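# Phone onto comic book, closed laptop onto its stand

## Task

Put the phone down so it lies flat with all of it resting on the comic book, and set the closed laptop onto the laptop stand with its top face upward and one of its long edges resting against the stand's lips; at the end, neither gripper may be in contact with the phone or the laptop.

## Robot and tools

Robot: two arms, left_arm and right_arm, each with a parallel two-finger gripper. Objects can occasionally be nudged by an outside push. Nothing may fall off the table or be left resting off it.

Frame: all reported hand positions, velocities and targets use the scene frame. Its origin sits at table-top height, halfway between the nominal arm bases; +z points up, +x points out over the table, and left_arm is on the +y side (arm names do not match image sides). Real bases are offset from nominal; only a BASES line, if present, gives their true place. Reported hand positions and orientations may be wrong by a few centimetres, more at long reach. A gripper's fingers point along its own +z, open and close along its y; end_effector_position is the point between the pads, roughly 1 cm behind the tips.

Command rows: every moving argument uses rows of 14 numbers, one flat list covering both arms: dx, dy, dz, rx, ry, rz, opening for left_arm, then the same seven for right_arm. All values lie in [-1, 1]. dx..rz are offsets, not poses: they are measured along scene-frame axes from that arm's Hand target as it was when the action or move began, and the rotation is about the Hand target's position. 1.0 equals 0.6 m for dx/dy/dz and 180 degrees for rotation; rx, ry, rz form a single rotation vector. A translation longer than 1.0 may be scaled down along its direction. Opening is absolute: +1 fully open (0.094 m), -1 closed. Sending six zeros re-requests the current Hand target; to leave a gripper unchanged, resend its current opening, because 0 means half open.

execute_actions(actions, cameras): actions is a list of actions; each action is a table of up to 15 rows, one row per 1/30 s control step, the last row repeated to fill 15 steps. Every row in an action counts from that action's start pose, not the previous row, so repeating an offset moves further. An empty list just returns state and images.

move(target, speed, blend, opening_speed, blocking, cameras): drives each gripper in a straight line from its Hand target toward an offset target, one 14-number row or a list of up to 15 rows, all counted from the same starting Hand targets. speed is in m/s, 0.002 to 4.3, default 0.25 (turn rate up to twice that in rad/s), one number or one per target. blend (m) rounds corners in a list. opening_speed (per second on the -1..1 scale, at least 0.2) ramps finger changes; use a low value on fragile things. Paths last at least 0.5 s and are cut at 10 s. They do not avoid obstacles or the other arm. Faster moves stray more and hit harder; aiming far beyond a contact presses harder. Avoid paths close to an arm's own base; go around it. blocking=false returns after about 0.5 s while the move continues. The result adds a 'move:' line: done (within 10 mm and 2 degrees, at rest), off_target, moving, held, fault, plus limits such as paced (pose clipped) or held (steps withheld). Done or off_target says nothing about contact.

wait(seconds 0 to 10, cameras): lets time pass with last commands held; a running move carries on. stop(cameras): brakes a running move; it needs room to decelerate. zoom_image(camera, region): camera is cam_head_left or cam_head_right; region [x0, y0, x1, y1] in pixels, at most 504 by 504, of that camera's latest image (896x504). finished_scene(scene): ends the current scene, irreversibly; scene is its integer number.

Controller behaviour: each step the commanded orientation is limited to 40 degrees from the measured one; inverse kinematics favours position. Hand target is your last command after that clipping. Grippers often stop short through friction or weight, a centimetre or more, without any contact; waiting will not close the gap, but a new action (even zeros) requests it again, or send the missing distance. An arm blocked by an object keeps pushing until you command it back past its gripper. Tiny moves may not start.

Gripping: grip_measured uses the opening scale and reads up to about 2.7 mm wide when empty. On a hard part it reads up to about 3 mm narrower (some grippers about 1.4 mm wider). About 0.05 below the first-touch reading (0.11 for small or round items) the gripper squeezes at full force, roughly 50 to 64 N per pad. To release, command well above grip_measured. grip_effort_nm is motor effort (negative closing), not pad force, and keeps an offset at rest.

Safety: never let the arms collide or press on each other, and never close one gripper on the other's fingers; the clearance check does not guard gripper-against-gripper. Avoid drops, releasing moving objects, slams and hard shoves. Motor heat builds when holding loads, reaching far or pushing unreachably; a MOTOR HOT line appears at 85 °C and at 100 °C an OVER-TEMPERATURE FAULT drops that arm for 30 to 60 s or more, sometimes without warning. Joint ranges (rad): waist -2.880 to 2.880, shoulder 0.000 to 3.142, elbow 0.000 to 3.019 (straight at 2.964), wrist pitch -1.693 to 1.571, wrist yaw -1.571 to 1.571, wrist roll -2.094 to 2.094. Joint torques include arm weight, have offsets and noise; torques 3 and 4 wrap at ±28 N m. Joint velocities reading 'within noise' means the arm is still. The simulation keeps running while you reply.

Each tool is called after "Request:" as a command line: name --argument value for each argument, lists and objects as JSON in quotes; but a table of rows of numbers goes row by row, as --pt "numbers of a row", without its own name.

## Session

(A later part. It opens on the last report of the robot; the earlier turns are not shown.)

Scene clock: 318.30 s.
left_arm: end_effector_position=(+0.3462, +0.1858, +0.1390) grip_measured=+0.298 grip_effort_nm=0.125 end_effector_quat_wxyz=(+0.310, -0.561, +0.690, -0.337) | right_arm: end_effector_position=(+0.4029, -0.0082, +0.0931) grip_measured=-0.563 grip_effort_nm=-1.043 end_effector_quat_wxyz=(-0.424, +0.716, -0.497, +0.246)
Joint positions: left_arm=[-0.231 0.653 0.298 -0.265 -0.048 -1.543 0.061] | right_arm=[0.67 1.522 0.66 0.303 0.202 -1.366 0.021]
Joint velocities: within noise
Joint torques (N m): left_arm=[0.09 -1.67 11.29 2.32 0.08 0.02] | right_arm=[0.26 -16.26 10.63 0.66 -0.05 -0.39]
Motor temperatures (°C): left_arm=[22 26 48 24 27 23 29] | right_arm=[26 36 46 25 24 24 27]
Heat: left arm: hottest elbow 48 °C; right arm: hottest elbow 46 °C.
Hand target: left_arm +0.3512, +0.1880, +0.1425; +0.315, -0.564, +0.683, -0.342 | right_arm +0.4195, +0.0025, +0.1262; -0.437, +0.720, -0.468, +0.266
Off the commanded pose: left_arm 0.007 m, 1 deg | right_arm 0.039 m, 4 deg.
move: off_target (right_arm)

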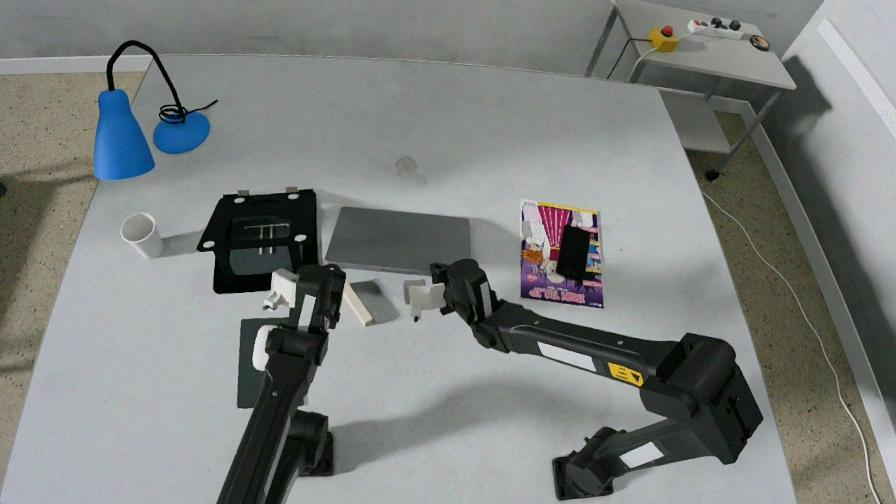

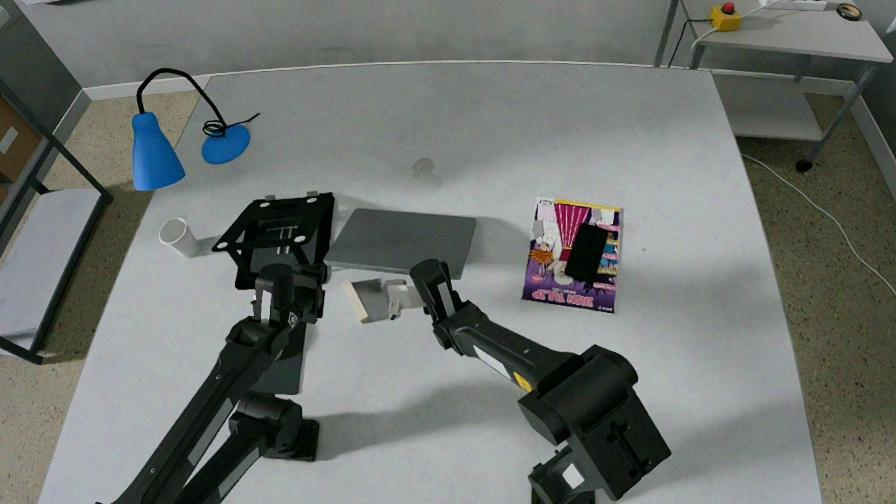

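Request:
move --pt "0.0 -0.055 -0.01 0 0 0 0.3 0 0 0 0 0 0 -1" --pt "0.055 -0.063 -0.048 0 0 0 0.3 0 0 0 0 0 0 -1" --speed 0.07

Request:
zoom_image --camera "cam_head_left" --region '[290, 190, 490, 350]'

Request:
zoom_image --camera "cam_head_right" --region '[290, 190, 490, 350]'

Scene clock: 323.57 s.
left_arm: end_effector_position=(+0.3725, +0.1506, +0.1025) grip_measured=+0.298 grip_effort_nm=0.125 end_effector_quat_wxyz=(+0.307, -0.563, +0.692, -0.331) | right_arm: end_effector_position=(+0.4029, -0.0082, +0.0931) grip_measured=-0.563 grip_effort_nm=-1.033 end_effector_quat_wxyz=(-0.424, +0.716, -0.497, +0.246)
Joint positions: left_arm=[-0.368 0.931 0.298 -0.012 -0.16 -1.625 0.061] | right_arm=[0.67 1.522 0.66 0.303 0.202 -1.366 0.021]
Joint velocities: within noise
Joint torques (N m): left_arm=[-1.2 -3.96 11.62 2.4 -0.03 0.04] | right_arm=[0.15 -16.15 10.62 0.68 -0.04 -0.39]
Motor temperatures (°C): left_arm=[22 26 47 24 27 23 29] | right_arm=[26 36 46 25 24 24 27]
Heat: left arm: hottest elbow 47 °C; right arm: hottest elbow 46 °C.
Hand target: left_arm +0.3842, +0.1502, +0.1137; +0.315, -0.564, +0.683, -0.342 | right_arm +0.4195, +0.0025, +0.1262; -0.437, +0.720, -0.468, +0.266
Off the commanded pose: left_arm 0.016 m, 2 deg | right_arm 0.039 m, 4 deg.
move: off_target (left_arm, right_arm)

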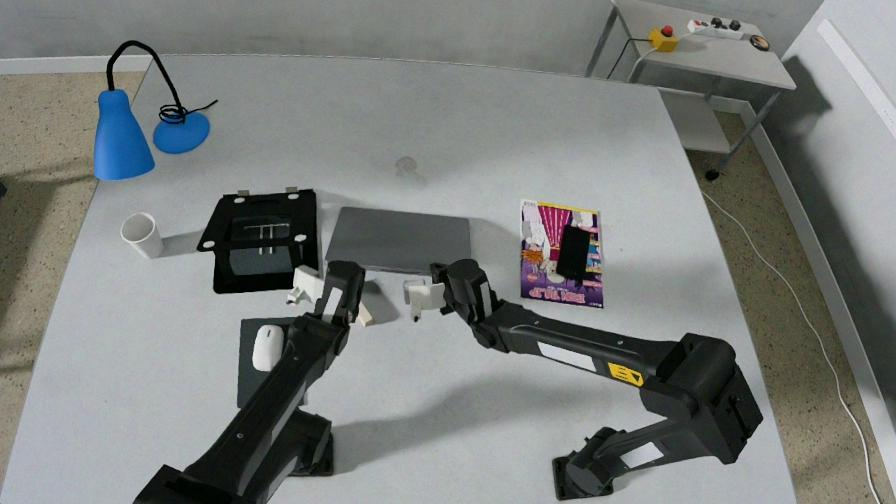

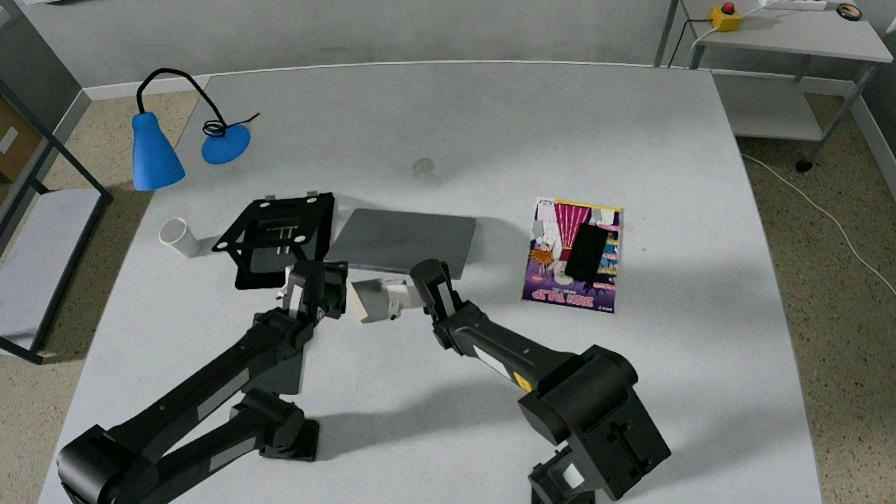

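Scaled by 2.520.

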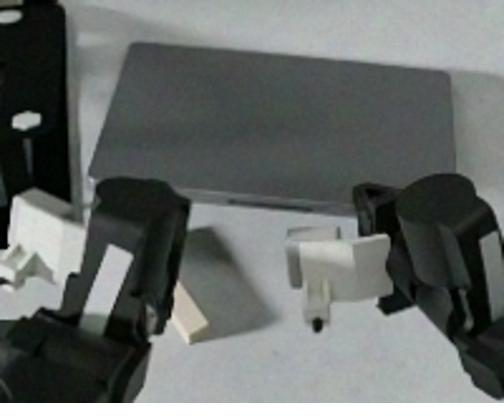

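Scaled by 2.520.

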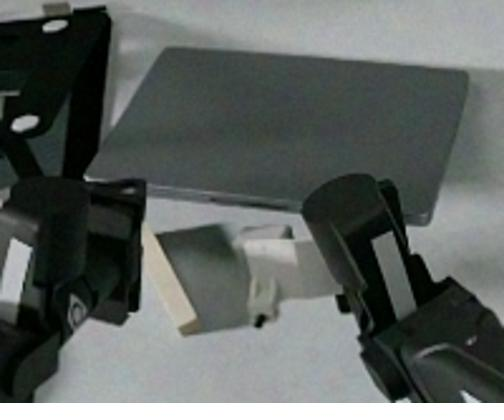

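Request:
move --pt "0.058 -0.006 -0.032 0 0 0 0.3 0 0 0 0 0 0 -1" --speed 0.06

Request:
zoom_image --camera "cam_head_left" --region '[290, 190, 490, 350]'

Request:
zoom_image --camera "cam_head_right" --region '[290, 190, 490, 350]'

Scene clock: 327.37 s.
left_arm: end_effector_position=(+0.3935, +0.1496, +0.0742) grip_measured=+0.298 grip_effort_nm=0.115 end_effector_quat_wxyz=(+0.300, -0.569, +0.693, -0.326) | right_arm: end_effector_position=(+0.4024, -0.0077, +0.0929) grip_measured=-0.563 grip_effort_nm=-1.038 end_effector_quat_wxyz=(-0.424, +0.718, -0.496, +0.244)
Joint positions: left_arm=[-0.341 1.119 0.309 0.149 -0.137 -1.62 0.061] | right_arm=[0.67 1.522 0.66 0.301 0.198 -1.367 0.021]
Joint velocities: within noise
Joint torques (N m): left_arm=[-0.03 -5.36 13.46 2 -0.01 0.18] | right_arm=[0.15 -16.15 10.63 0.7 0.1 -0.38]
Motor temperatures (°C): left_arm=[22 26 47 24 27 23 29] | right_arm=[26 36 47 25 24 24 27]
Heat: left arm: hottest elbow 47 °C; right arm: hottest elbow 47 °C.
Hand target: left_arm +0.4190, +0.1467, +0.0945; +0.315, -0.564, +0.683, -0.342 | right_arm +0.4195, +0.0025, +0.1264; -0.438, +0.720, -0.468, +0.266
Off the commanded pose: left_arm 0.033 m, 3 deg | right_arm 0.039 m, 4 deg.
move: off_target (left_arm, right_arm)

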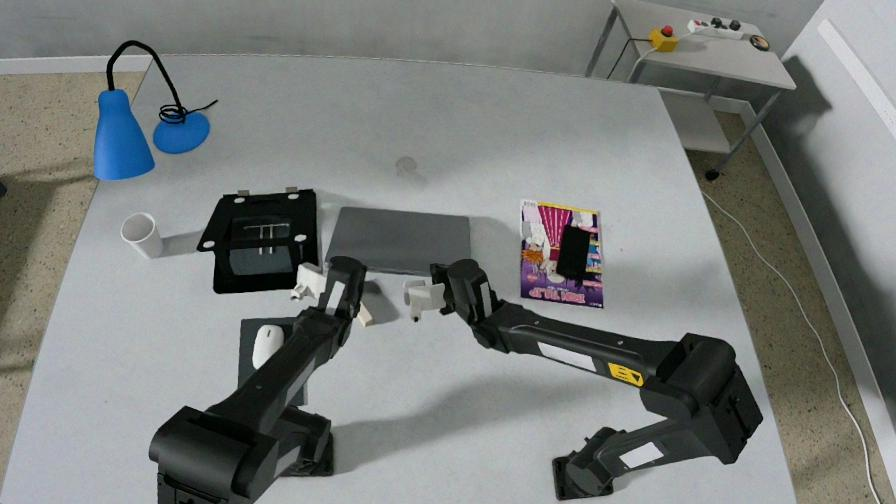

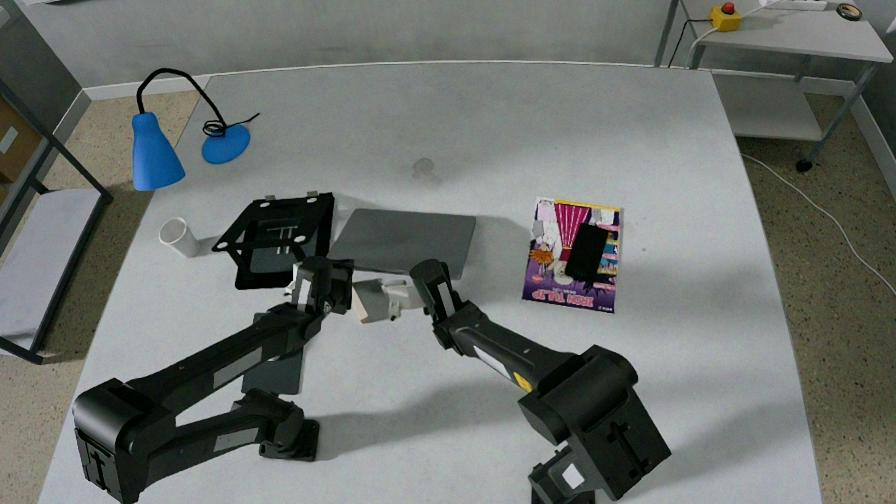

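Scaled by 2.520.

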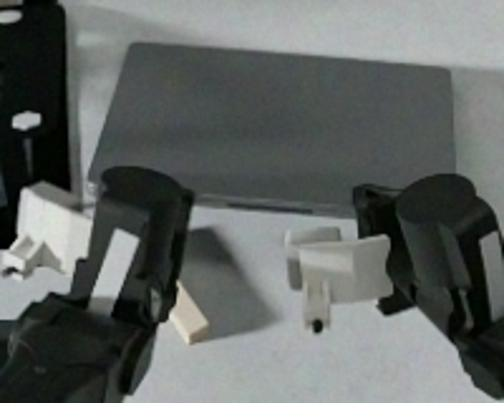

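Scaled by 2.520.

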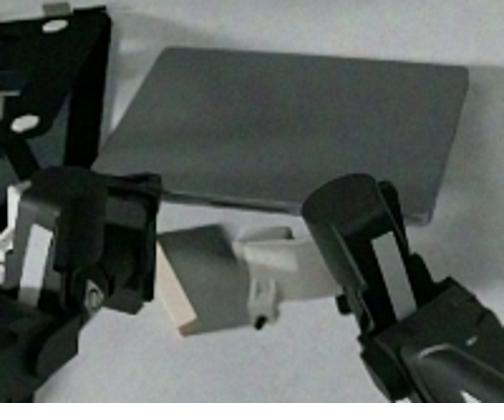

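Request:
move --pt "0.02 0 0.015 0 0 0 0.3 0 0 0 0 0 0 -1" --pt "0.02 0 0.015 0 0 0 -1 0 0 0 0 0 0 -1" --speed 0.05 --opening_speed 0.4

Request:
zoom_image --camera "cam_head_left" --region '[290, 190, 490, 350]'

Request:
zoom_image --camera "cam_head_right" --region '[290, 190, 490, 350]'

Scene clock: 335.43 s.
left_arm: end_effector_position=(+0.4109, +0.1475, +0.0883) grip_measured=-0.585 grip_effort_nm=-1.009 end_effector_quat_wxyz=(+0.303, -0.570, +0.686, -0.336) | right_arm: end_effector_position=(+0.4025, -0.0083, +0.0928) grip_measured=-0.563 grip_effort_nm=-1.038 end_effector_quat_wxyz=(-0.424, +0.716, -0.498, +0.244)
Joint positions: left_arm=[-0.328 1.134 0.354 0.143 -0.125 -1.622 0.019] | right_arm=[0.67 1.522 0.66 0.3 0.199 -1.361 0.021]
Joint velocities: within noise
Joint torques (N m): left_arm=[-0.62 -6.01 13.16 1.43 -0.01 0.27] | right_arm=[0.26 -16.15 10.62 0.76 0.08 -0.43]
Motor temperatures (°C): left_arm=[22 26 46 24 27 23 29] | right_arm=[26 36 47 25 24 24 27]
Heat: left arm: hottest elbow 46 °C; right arm: hottest elbow 47 °C.
Hand target: left_arm +0.4309, +0.1467, +0.1034; +0.315, -0.564, +0.683, -0.342 | right_arm +0.4195, +0.0025, +0.1262; -0.437, +0.720, -0.468, +0.266
Off the commanded pose: left_arm 0.025 m, 2 deg | right_arm 0.039 m, 5 deg.
move: off_target (left_arm, right_arm); target 2's new opening was sent with left_arm's hand 0.034 m and 2 deg from that target

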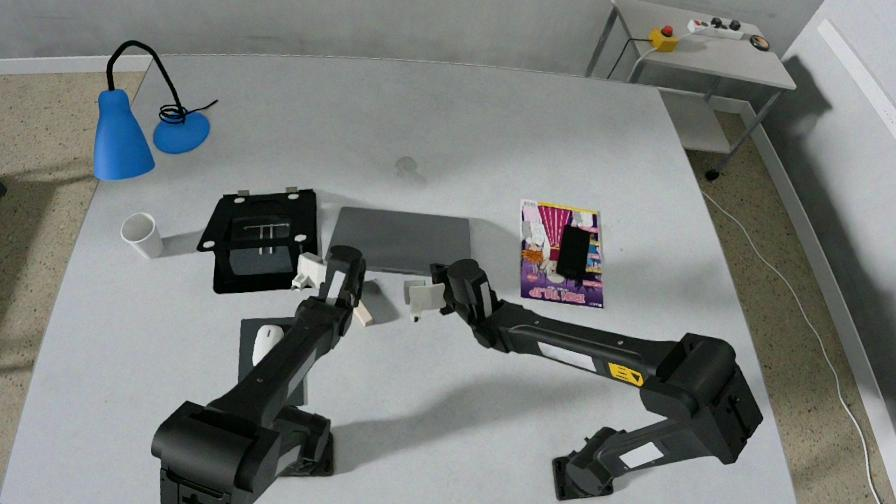

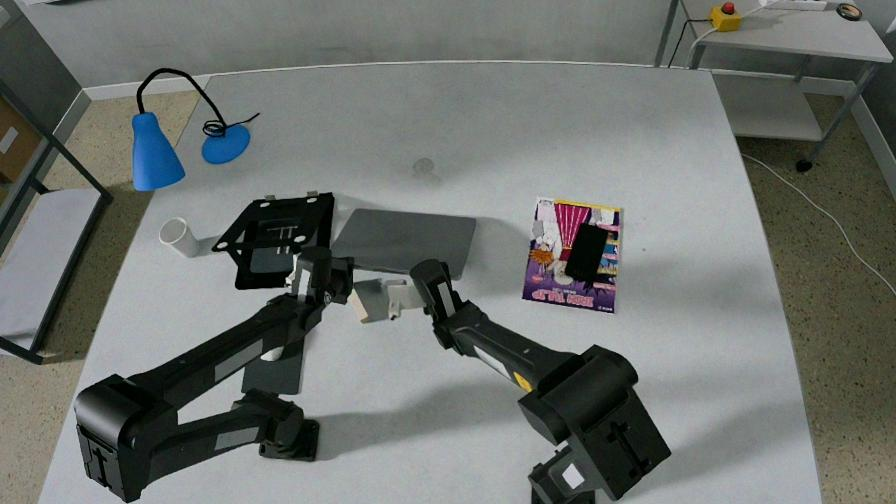

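Scaled by 2.520.

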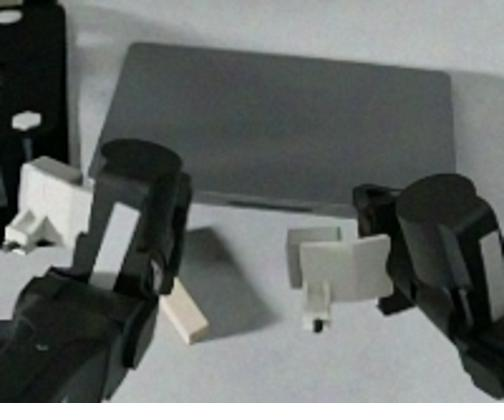

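Scaled by 2.520.

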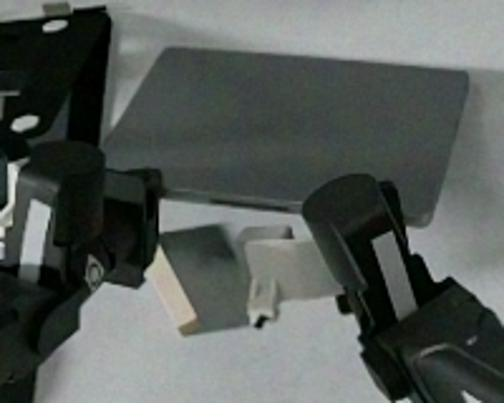

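Request:
move --pt "0 0 0 0 0 0 -1 0 0 -0.03 0 0 0 -0.2" --pt "0 0 0 0 0 0 -1 0.026 0.012 -0.047 0 0 0 -0.2" --pt "0 0 0 0 0 0 -1 0.026 0.012 -0.047 0 0 0 -1" --speed 0.05 --opening_speed 0.4

Request:
zoom_image --camera "cam_head_left" --region '[290, 190, 490, 350]'

Request:
zoom_image --camera "cam_head_right" --region '[290, 190, 490, 350]'

Scene clock: 344.47 s.
left_arm: end_effector_position=(+0.4142, +0.1486, +0.0886) grip_measured=-0.596 grip_effort_nm=-1.009 end_effector_quat_wxyz=(+0.304, -0.572, +0.683, -0.336) | right_arm: end_effector_position=(+0.4148, -0.0002, +0.0855) grip_measured=-0.527 grip_effort_nm=-1.038 end_effector_quat_wxyz=(-0.434, +0.715, -0.490, +0.248)
Joint positions: left_arm=[-0.323 1.144 0.361 0.147 -0.125 -1.625 0.019] | right_arm=[0.664 1.58 0.681 0.364 0.189 -1.378 0.022]
Joint velocities: within noise
Joint torques (N m): left_arm=[-0.62 -6.36 12.6 1.17 -0.02 0.32] | right_arm=[-0.09 -12.98 10.52 1.46 0.06 -0.35]
Motor temperatures (°C): left_arm=[22 26 46 24 27 24 29] | right_arm=[26 36 47 25 24 24 27]
Heat: left arm: hottest elbow 46 °C; right arm: hottest elbow 47 °C.
Hand target: left_arm +0.4309, +0.1466, +0.1033; +0.315, -0.564, +0.683, -0.342 | right_arm +0.4351, +0.0098, +0.0981; -0.438, +0.720, -0.468, +0.266
Off the commanded pose: left_arm 0.022 m, 2 deg | right_arm 0.026 m, 3 deg.
move: off_target (left_arm, right_arm); target 3's new opening was sent with right_arm's hand 0.026 m and 2 deg from that target

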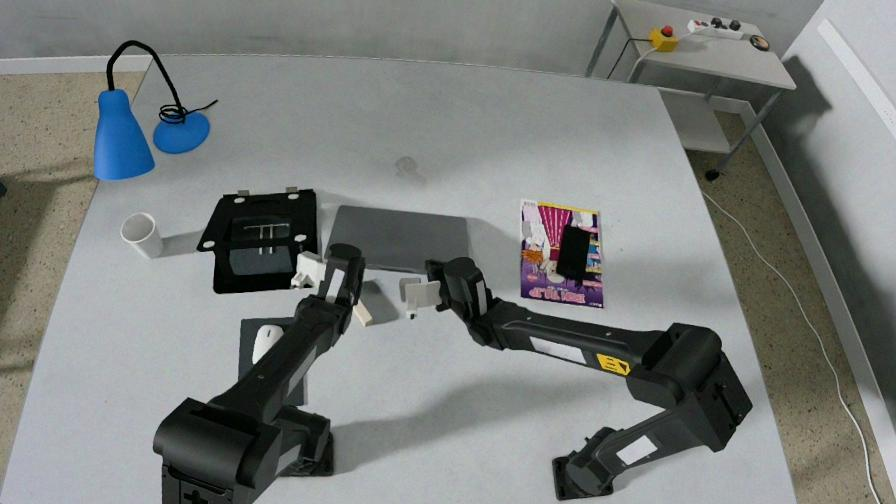

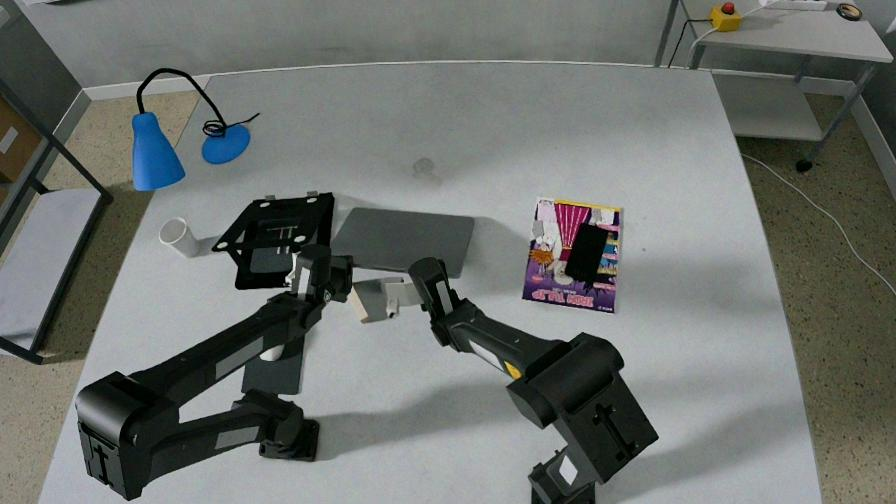

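Scaled by 2.520.

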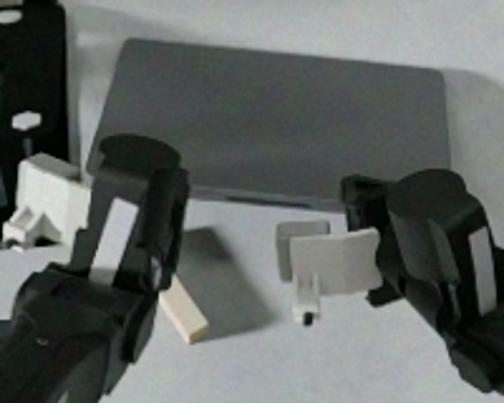

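Scaled by 2.520.

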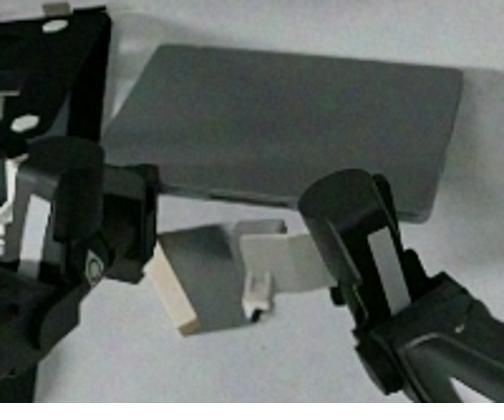

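Request:
move --pt "0.055 0 0.06 0.003 0.072 0 -1 0.055 0 0.06 0.003 0.072 0 -1" --pt "0.1 0 0.13 0.007 0.144 0 -1 0.1 0 0.13 0.007 0.144 0 -1" --pt "0.1 0 0.42 0.007 0.144 0 -1 0.1 0 0.42 0.007 0.144 0 -1" --speed 0.09

Request:
zoom_image --camera "cam_head_left" --region '[250, 130, 530, 330]'

Request:
zoom_image --camera "cam_head_right" --region '[250, 130, 530, 330]'

Scene clock: 353.47 s.
left_arm: end_effector_position=(+0.4610, +0.1520, +0.2666) grip_measured=-0.627 grip_effort_nm=-1.004 end_effector_quat_wxyz=(+0.101, -0.662, +0.732, -0.128) | right_arm: end_effector_position=(+0.4723, +0.0010, +0.2619) grip_measured=-0.634 grip_effort_nm=-1.043 end_effector_quat_wxyz=(-0.261, +0.749, -0.607, +0.050)
Joint positions: left_arm=[-0.242 1.282 1.247 -1.209 -0.016 -1.681 0.018] | right_arm=[0.525 1.557 1.461 -0.942 -0.086 -1.225 0.017]
Joint velocities: within noise
Joint torques (N m): left_arm=[-1.32 -15.33 23.21 1.03 -0.09 0.75] | right_arm=[0.09 -22.36 17.62 1.1 0.21 -0.6]
Motor temperatures (°C): left_arm=[22 26 46 24 27 24 29] | right_arm=[26 36 48 25 24 24 27]
Heat: left arm: hottest elbow 46 °C; right arm: hottest elbow 48 °C.
Hand target: left_arm +0.4909, +0.1467, +0.3553; +0.160, -0.623, +0.740, -0.199 | right_arm +0.4951, +0.0098, +0.3501; -0.329, +0.756, -0.558, +0.093
Off the commanded pose: left_arm 0.094 m, 12 deg | right_arm 0.091 m, 11 deg.
move: off_target (left_arm, right_arm)

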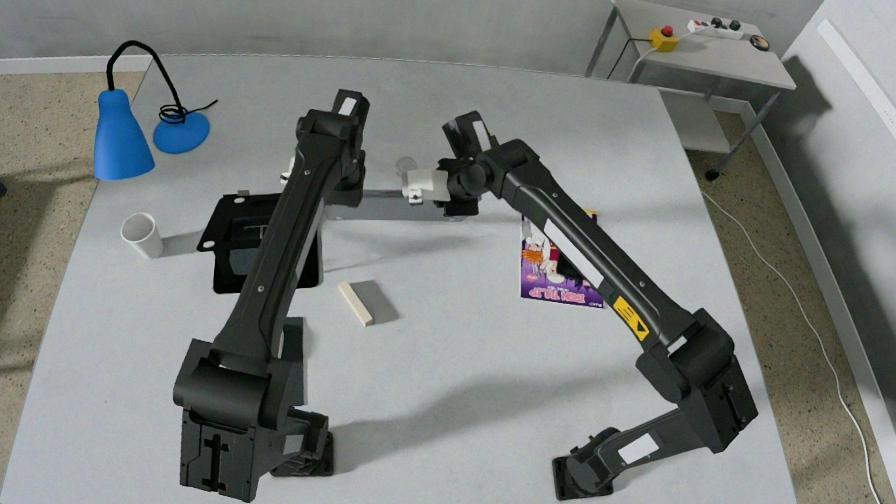

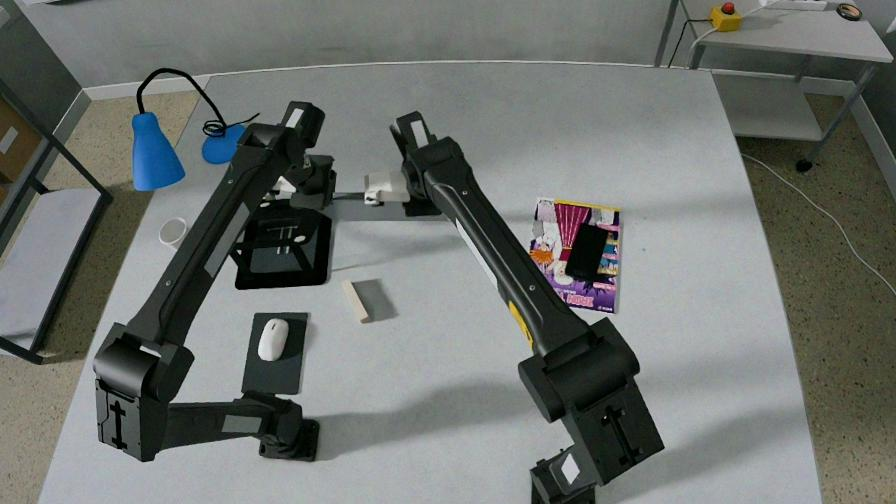

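Scaled by 1.800.

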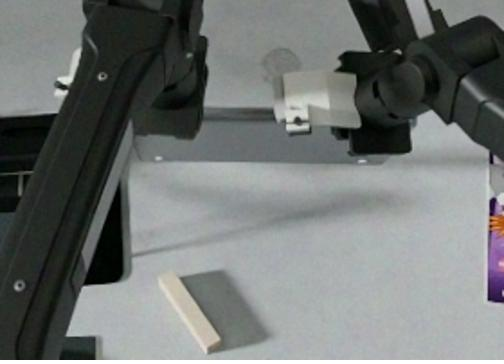

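Scaled by 1.800.

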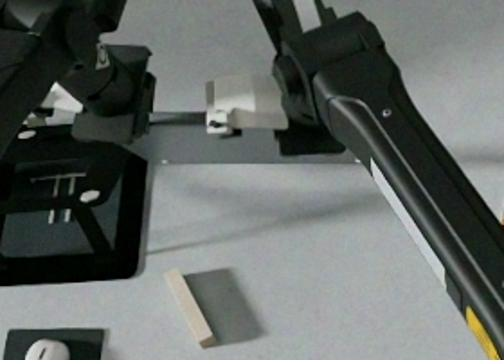

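Request:
move --pt "-0.08 0 0.14 0 -0.05 0 -1 -0.10 0 0.14 0 -0.05 0 -1" --pt "-0.16 0.25 0.16 0 -0.08 0 -1 -0.18 0.25 0.17 0 -0.08 0 -1" --speed 0.1 --blend 0.02

Request:
zoom_image --camera "cam_head_left" --region '[150, 130, 450, 330]'

Request:
zoom_image --camera "cam_head_right" --region '[150, 130, 450, 330]'

Scene clock: 361.40 s.
left_arm: end_effector_position=(+0.3900, +0.2930, +0.3916) grip_measured=-0.634 grip_effort_nm=-1.009 end_effector_quat_wxyz=(+0.182, -0.631, +0.714, -0.242) | right_arm: end_effector_position=(+0.3901, +0.1387, +0.3886) grip_measured=-0.633 grip_effort_nm=-1.043 end_effector_quat_wxyz=(-0.354, +0.719, -0.574, +0.166)
Joint positions: left_arm=[0.234 0.978 1.276 -1.305 0.261 -1.26 0.017] | right_arm=[0.902 1.52 1.651 -0.951 0.317 -1.013 0.017]
Joint velocities: within noise
Joint torques (N m): left_arm=[-0.5 -9.7 17.78 2.59 0.69 0.5] | right_arm=[2.32 -18.73 17.01 1.54 0.47 -0.94]
Motor temperatures (°C): left_arm=[22 26 48 24 27 24 29] | right_arm=[26 37 51 25 24 24 28]
Heat: left arm: hottest elbow 48 °C; right arm: hottest elbow 51 °C.
Hand target: left_arm +0.3948, +0.2966, +0.4513; +0.251, -0.593, +0.714, -0.276 | right_arm +0.3871, +0.1597, +0.4521; -0.396, +0.739, -0.512, +0.187
Off the commanded pose: left_arm 0.060 m, 10 deg | right_arm 0.067 m, 9 deg.
move: off_target (left_arm, right_arm)

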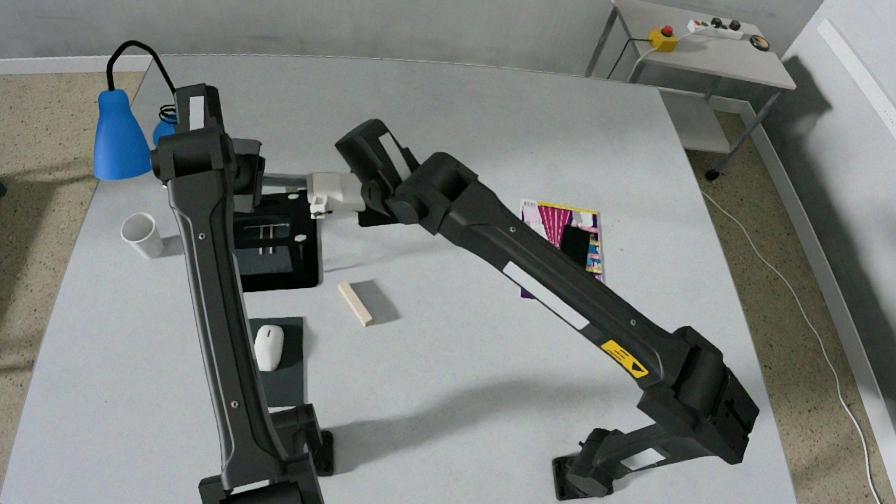

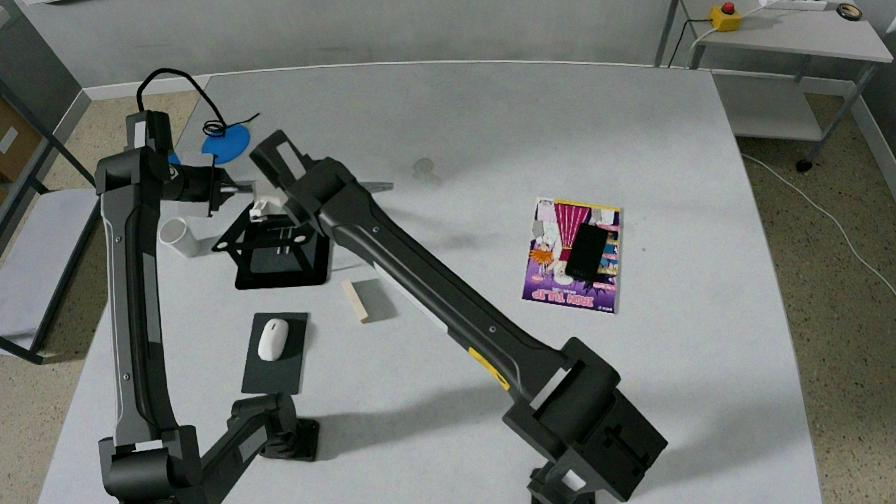

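Scaled by 1.680.

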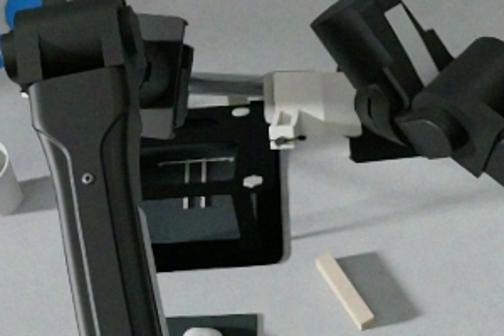

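Scaled by 1.680.

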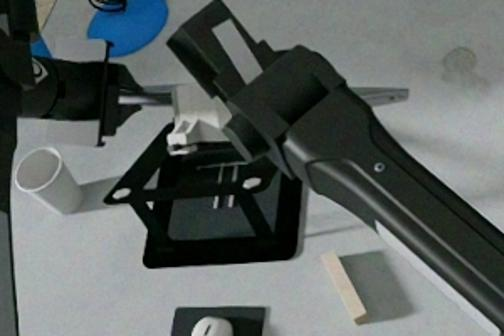

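Request:
move --pt "0.0 0.21 0.0 0 0 0 -1 0.0 0.22 0.0 0 0 0 -1" --pt "0.05 0.21 -0.14 0 0 0 -1 0.05 0.22 -0.14 0 0 0 -1" --speed 0.1

Request:
zoom_image --camera "cam_head_left" --region '[100, 130, 400, 330]'

Request:
zoom_image --camera "cam_head_right" --region '[150, 130, 450, 330]'

Scene clock: 368.70 s.
left_arm: end_effector_position=(+0.4119, +0.4364, +0.3262) grip_measured=-0.636 grip_effort_nm=-1.009 end_effector_quat_wxyz=(+0.198, -0.642, +0.695, -0.258) | right_arm: end_effector_position=(+0.4175, +0.2834, +0.3329) grip_measured=-0.638 grip_effort_nm=-1.038 end_effector_quat_wxyz=(-0.363, +0.727, -0.557, +0.171)
Joint positions: left_arm=[0.625 1.16 1.218 -1.143 0.468 -0.957 0.017] | right_arm=[1.008 1.874 1.958 -0.905 0.385 -0.974 0.017]
Joint velocities: within noise
Joint torques (N m): left_arm=[-3.6 -13.51 13.98 2.56 1.32 0.36] | right_arm=[0.97 -26.64 11.22 2.84 0.31 -0.7]
Motor temperatures (°C): left_arm=[22 26 48 24 27 24 29] | right_arm=[26 38 53 25 24 25 28]
Heat: left arm: hottest elbow 48 °C; right arm: hottest elbow 53 °C.
Hand target: left_arm +0.4249, +0.4227, +0.3673; -0.251, +0.593, -0.714, +0.276 | right_arm +0.4170, +0.2918, +0.3680; -0.396, +0.739, -0.512, +0.187
Off the commanded pose: left_arm 0.045 m, 9 deg | right_arm 0.036 m, 7 deg.
move: off_target (left_arm, right_arm)

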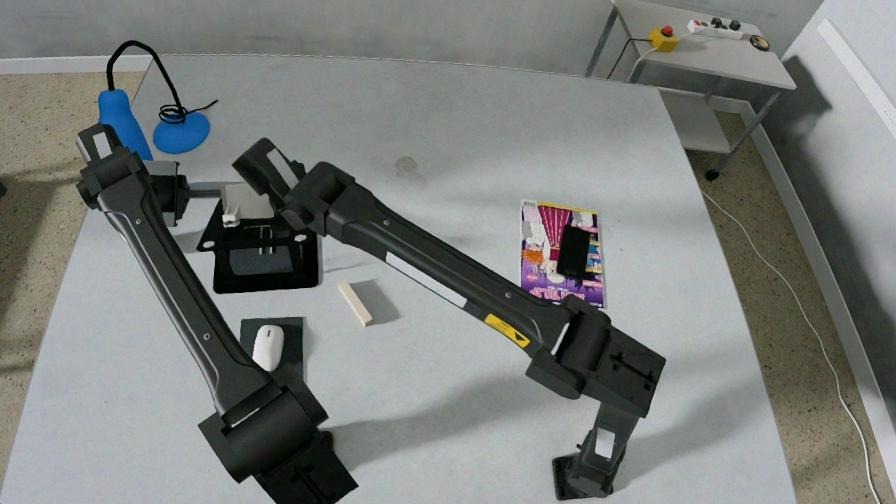

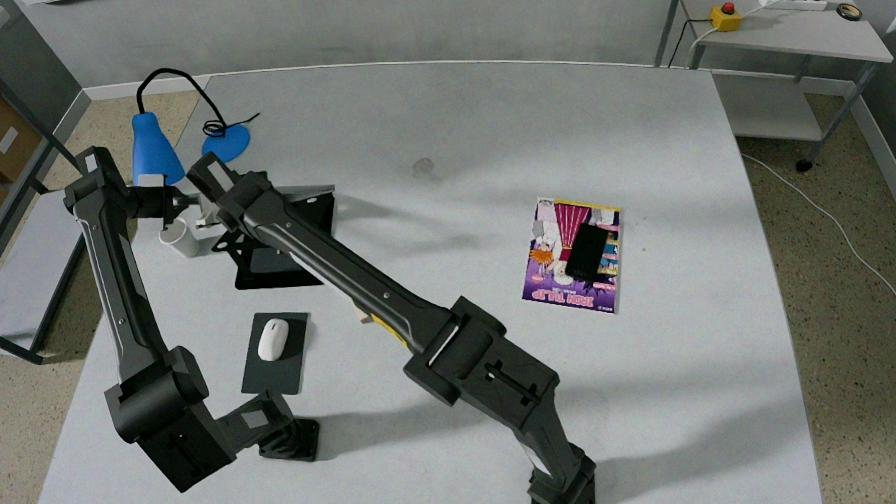

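Scaled by 1.680.

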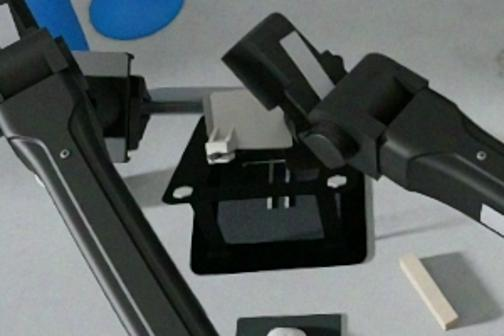

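Scaled by 1.680.

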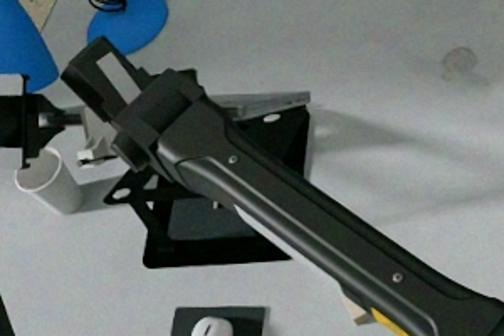

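Request:
move --target '[0.01,0.02,-0.14,0,0,0,-1,0.01,0.02,-0.14,0,0,0,-1]' --speed 0.06

Request:
zoom_image --camera "cam_head_left" --region '[100, 130, 400, 330]'

Request:
zoom_image --camera "cam_head_right" --region '[150, 130, 450, 330]'

Scene clock: 373.40 s.
left_arm: end_effector_position=(+0.4171, +0.4401, +0.2471) grip_measured=-0.636 grip_effort_nm=-1.004 end_effector_quat_wxyz=(+0.201, -0.640, +0.694, -0.259) | right_arm: end_effector_position=(+0.4226, +0.2889, +0.2536) grip_measured=-0.638 grip_effort_nm=-1.043 end_effector_quat_wxyz=(-0.363, +0.726, -0.557, +0.173)
Joint positions: left_arm=[0.625 1.183 1.026 -0.919 0.469 -0.957 0.017] | right_arm=[1.006 1.898 1.785 -0.706 0.388 -0.975 0.017]
Joint velocities: within noise
Joint torques (N m): left_arm=[-2.84 -13.92 13.23 2.32 1.55 0.53] | right_arm=[1.2 -26.46 11.18 2.93 0.31 -0.74]
Motor temperatures (°C): left_arm=[22 26 48 24 28 24 29] | right_arm=[26 38 53 25 24 25 28]
Heat: left arm: hottest elbow 48 °C; right arm: hottest elbow 53 °C.
Hand target: left_arm +0.4309, +0.4347, +0.2834; -0.251, +0.593, -0.714, +0.276 | right_arm +0.4230, +0.3038, +0.2839; -0.396, +0.739, -0.512, +0.187
Off the commanded pose: left_arm 0.039 m, 8 deg | right_arm 0.034 m, 7 deg.
move: off_target (left_arm, right_arm)

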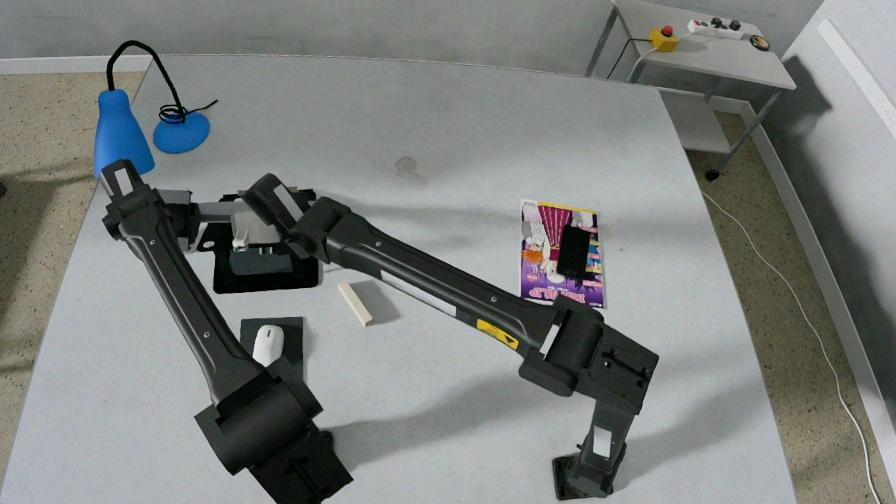

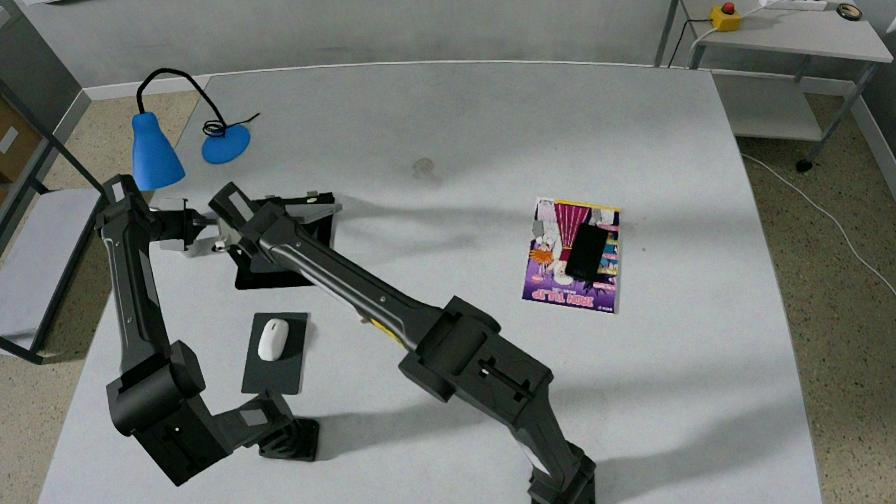

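Scaled by 1.680.

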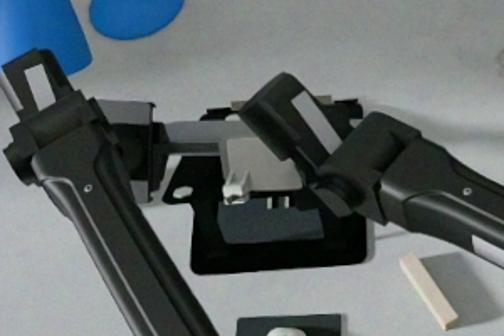

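Scaled by 1.680.

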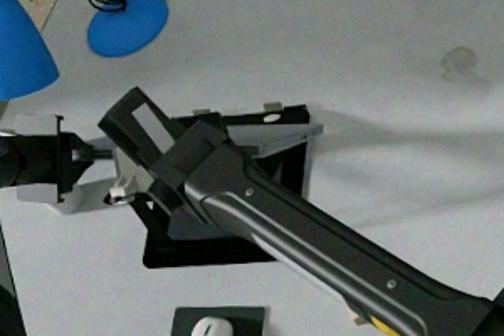

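Request:
move --target '[0.0,0.01,-0.11,0,-0.06,0,-1,0.0,0.01,-0.11,0,-0.06,0,-1]' --speed 0.05

Request:
zoom_image --camera "cam_head_left" --region '[150, 150, 350, 310]'

Request:
zoom_image --camera "cam_head_right" --region '[170, 150, 370, 310]'

Scene clock: 378.40 s.
left_arm: end_effector_position=(+0.4194, +0.4393, +0.1821) grip_measured=-0.637 grip_effort_nm=-1.004 end_effector_quat_wxyz=(+0.266, -0.613, +0.671, -0.319) | right_arm: end_effector_position=(+0.4298, +0.2889, +0.1916) grip_measured=-0.640 grip_effort_nm=-1.038 end_effector_quat_wxyz=(-0.416, +0.708, -0.518, +0.239)
Joint positions: left_arm=[0.662 1.183 0.769 -0.492 0.59 -0.999 0.017] | right_arm=[1.022 1.918 1.56 -0.306 0.504 -1.1 0.017]
Joint velocities: within noise
Joint torques (N m): left_arm=[-1.44 -12.34 12.27 2.96 1.61 0.58] | right_arm=[2.2 -25.17 10.76 3.22 0.47 -0.69]
Motor temperatures (°C): left_arm=[22 26 48 24 29 24 29] | right_arm=[26 38 52 25 24 25 28]
Heat: left arm: hottest elbow 48 °C; right arm: hottest elbow 52 °C.
Hand target: left_arm +0.4309, +0.4406, +0.2174; +0.317, -0.564, +0.687, -0.330 | right_arm +0.4230, +0.3098, +0.2182; -0.443, +0.718, -0.472, +0.256
Off the commanded pose: left_arm 0.037 m, 8 deg | right_arm 0.034 m, 6 deg.
move: off_target (left_arm, right_arm)

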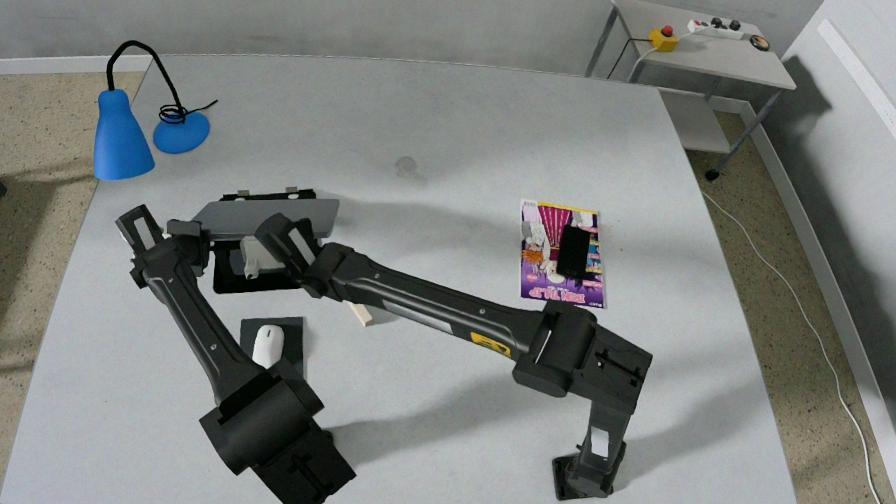

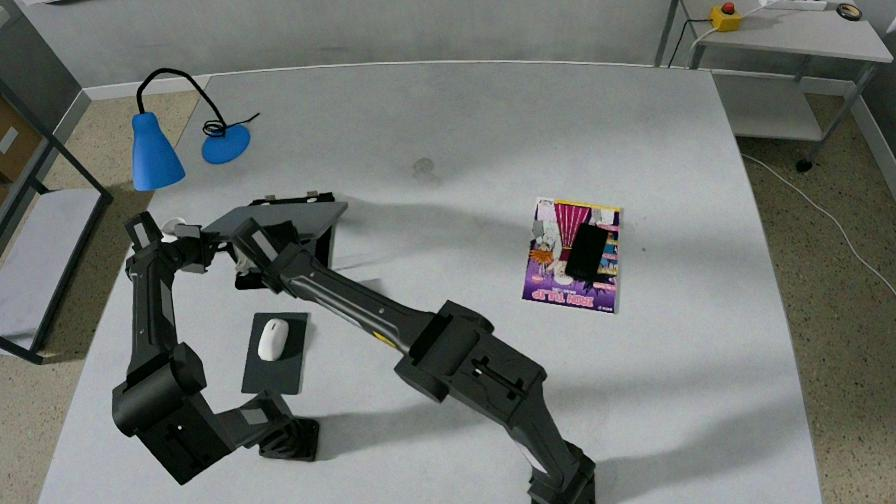

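Scaled by 2.520.

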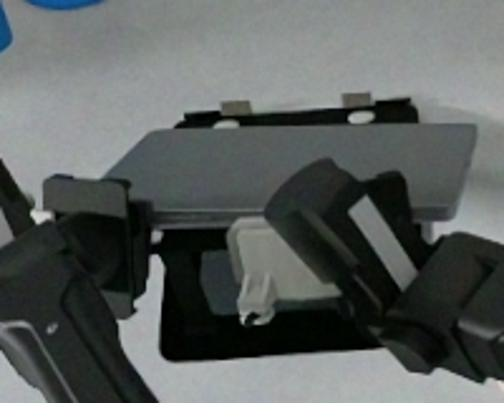

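Scaled by 2.520.

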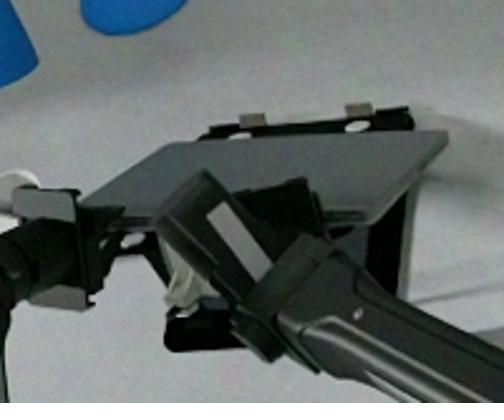

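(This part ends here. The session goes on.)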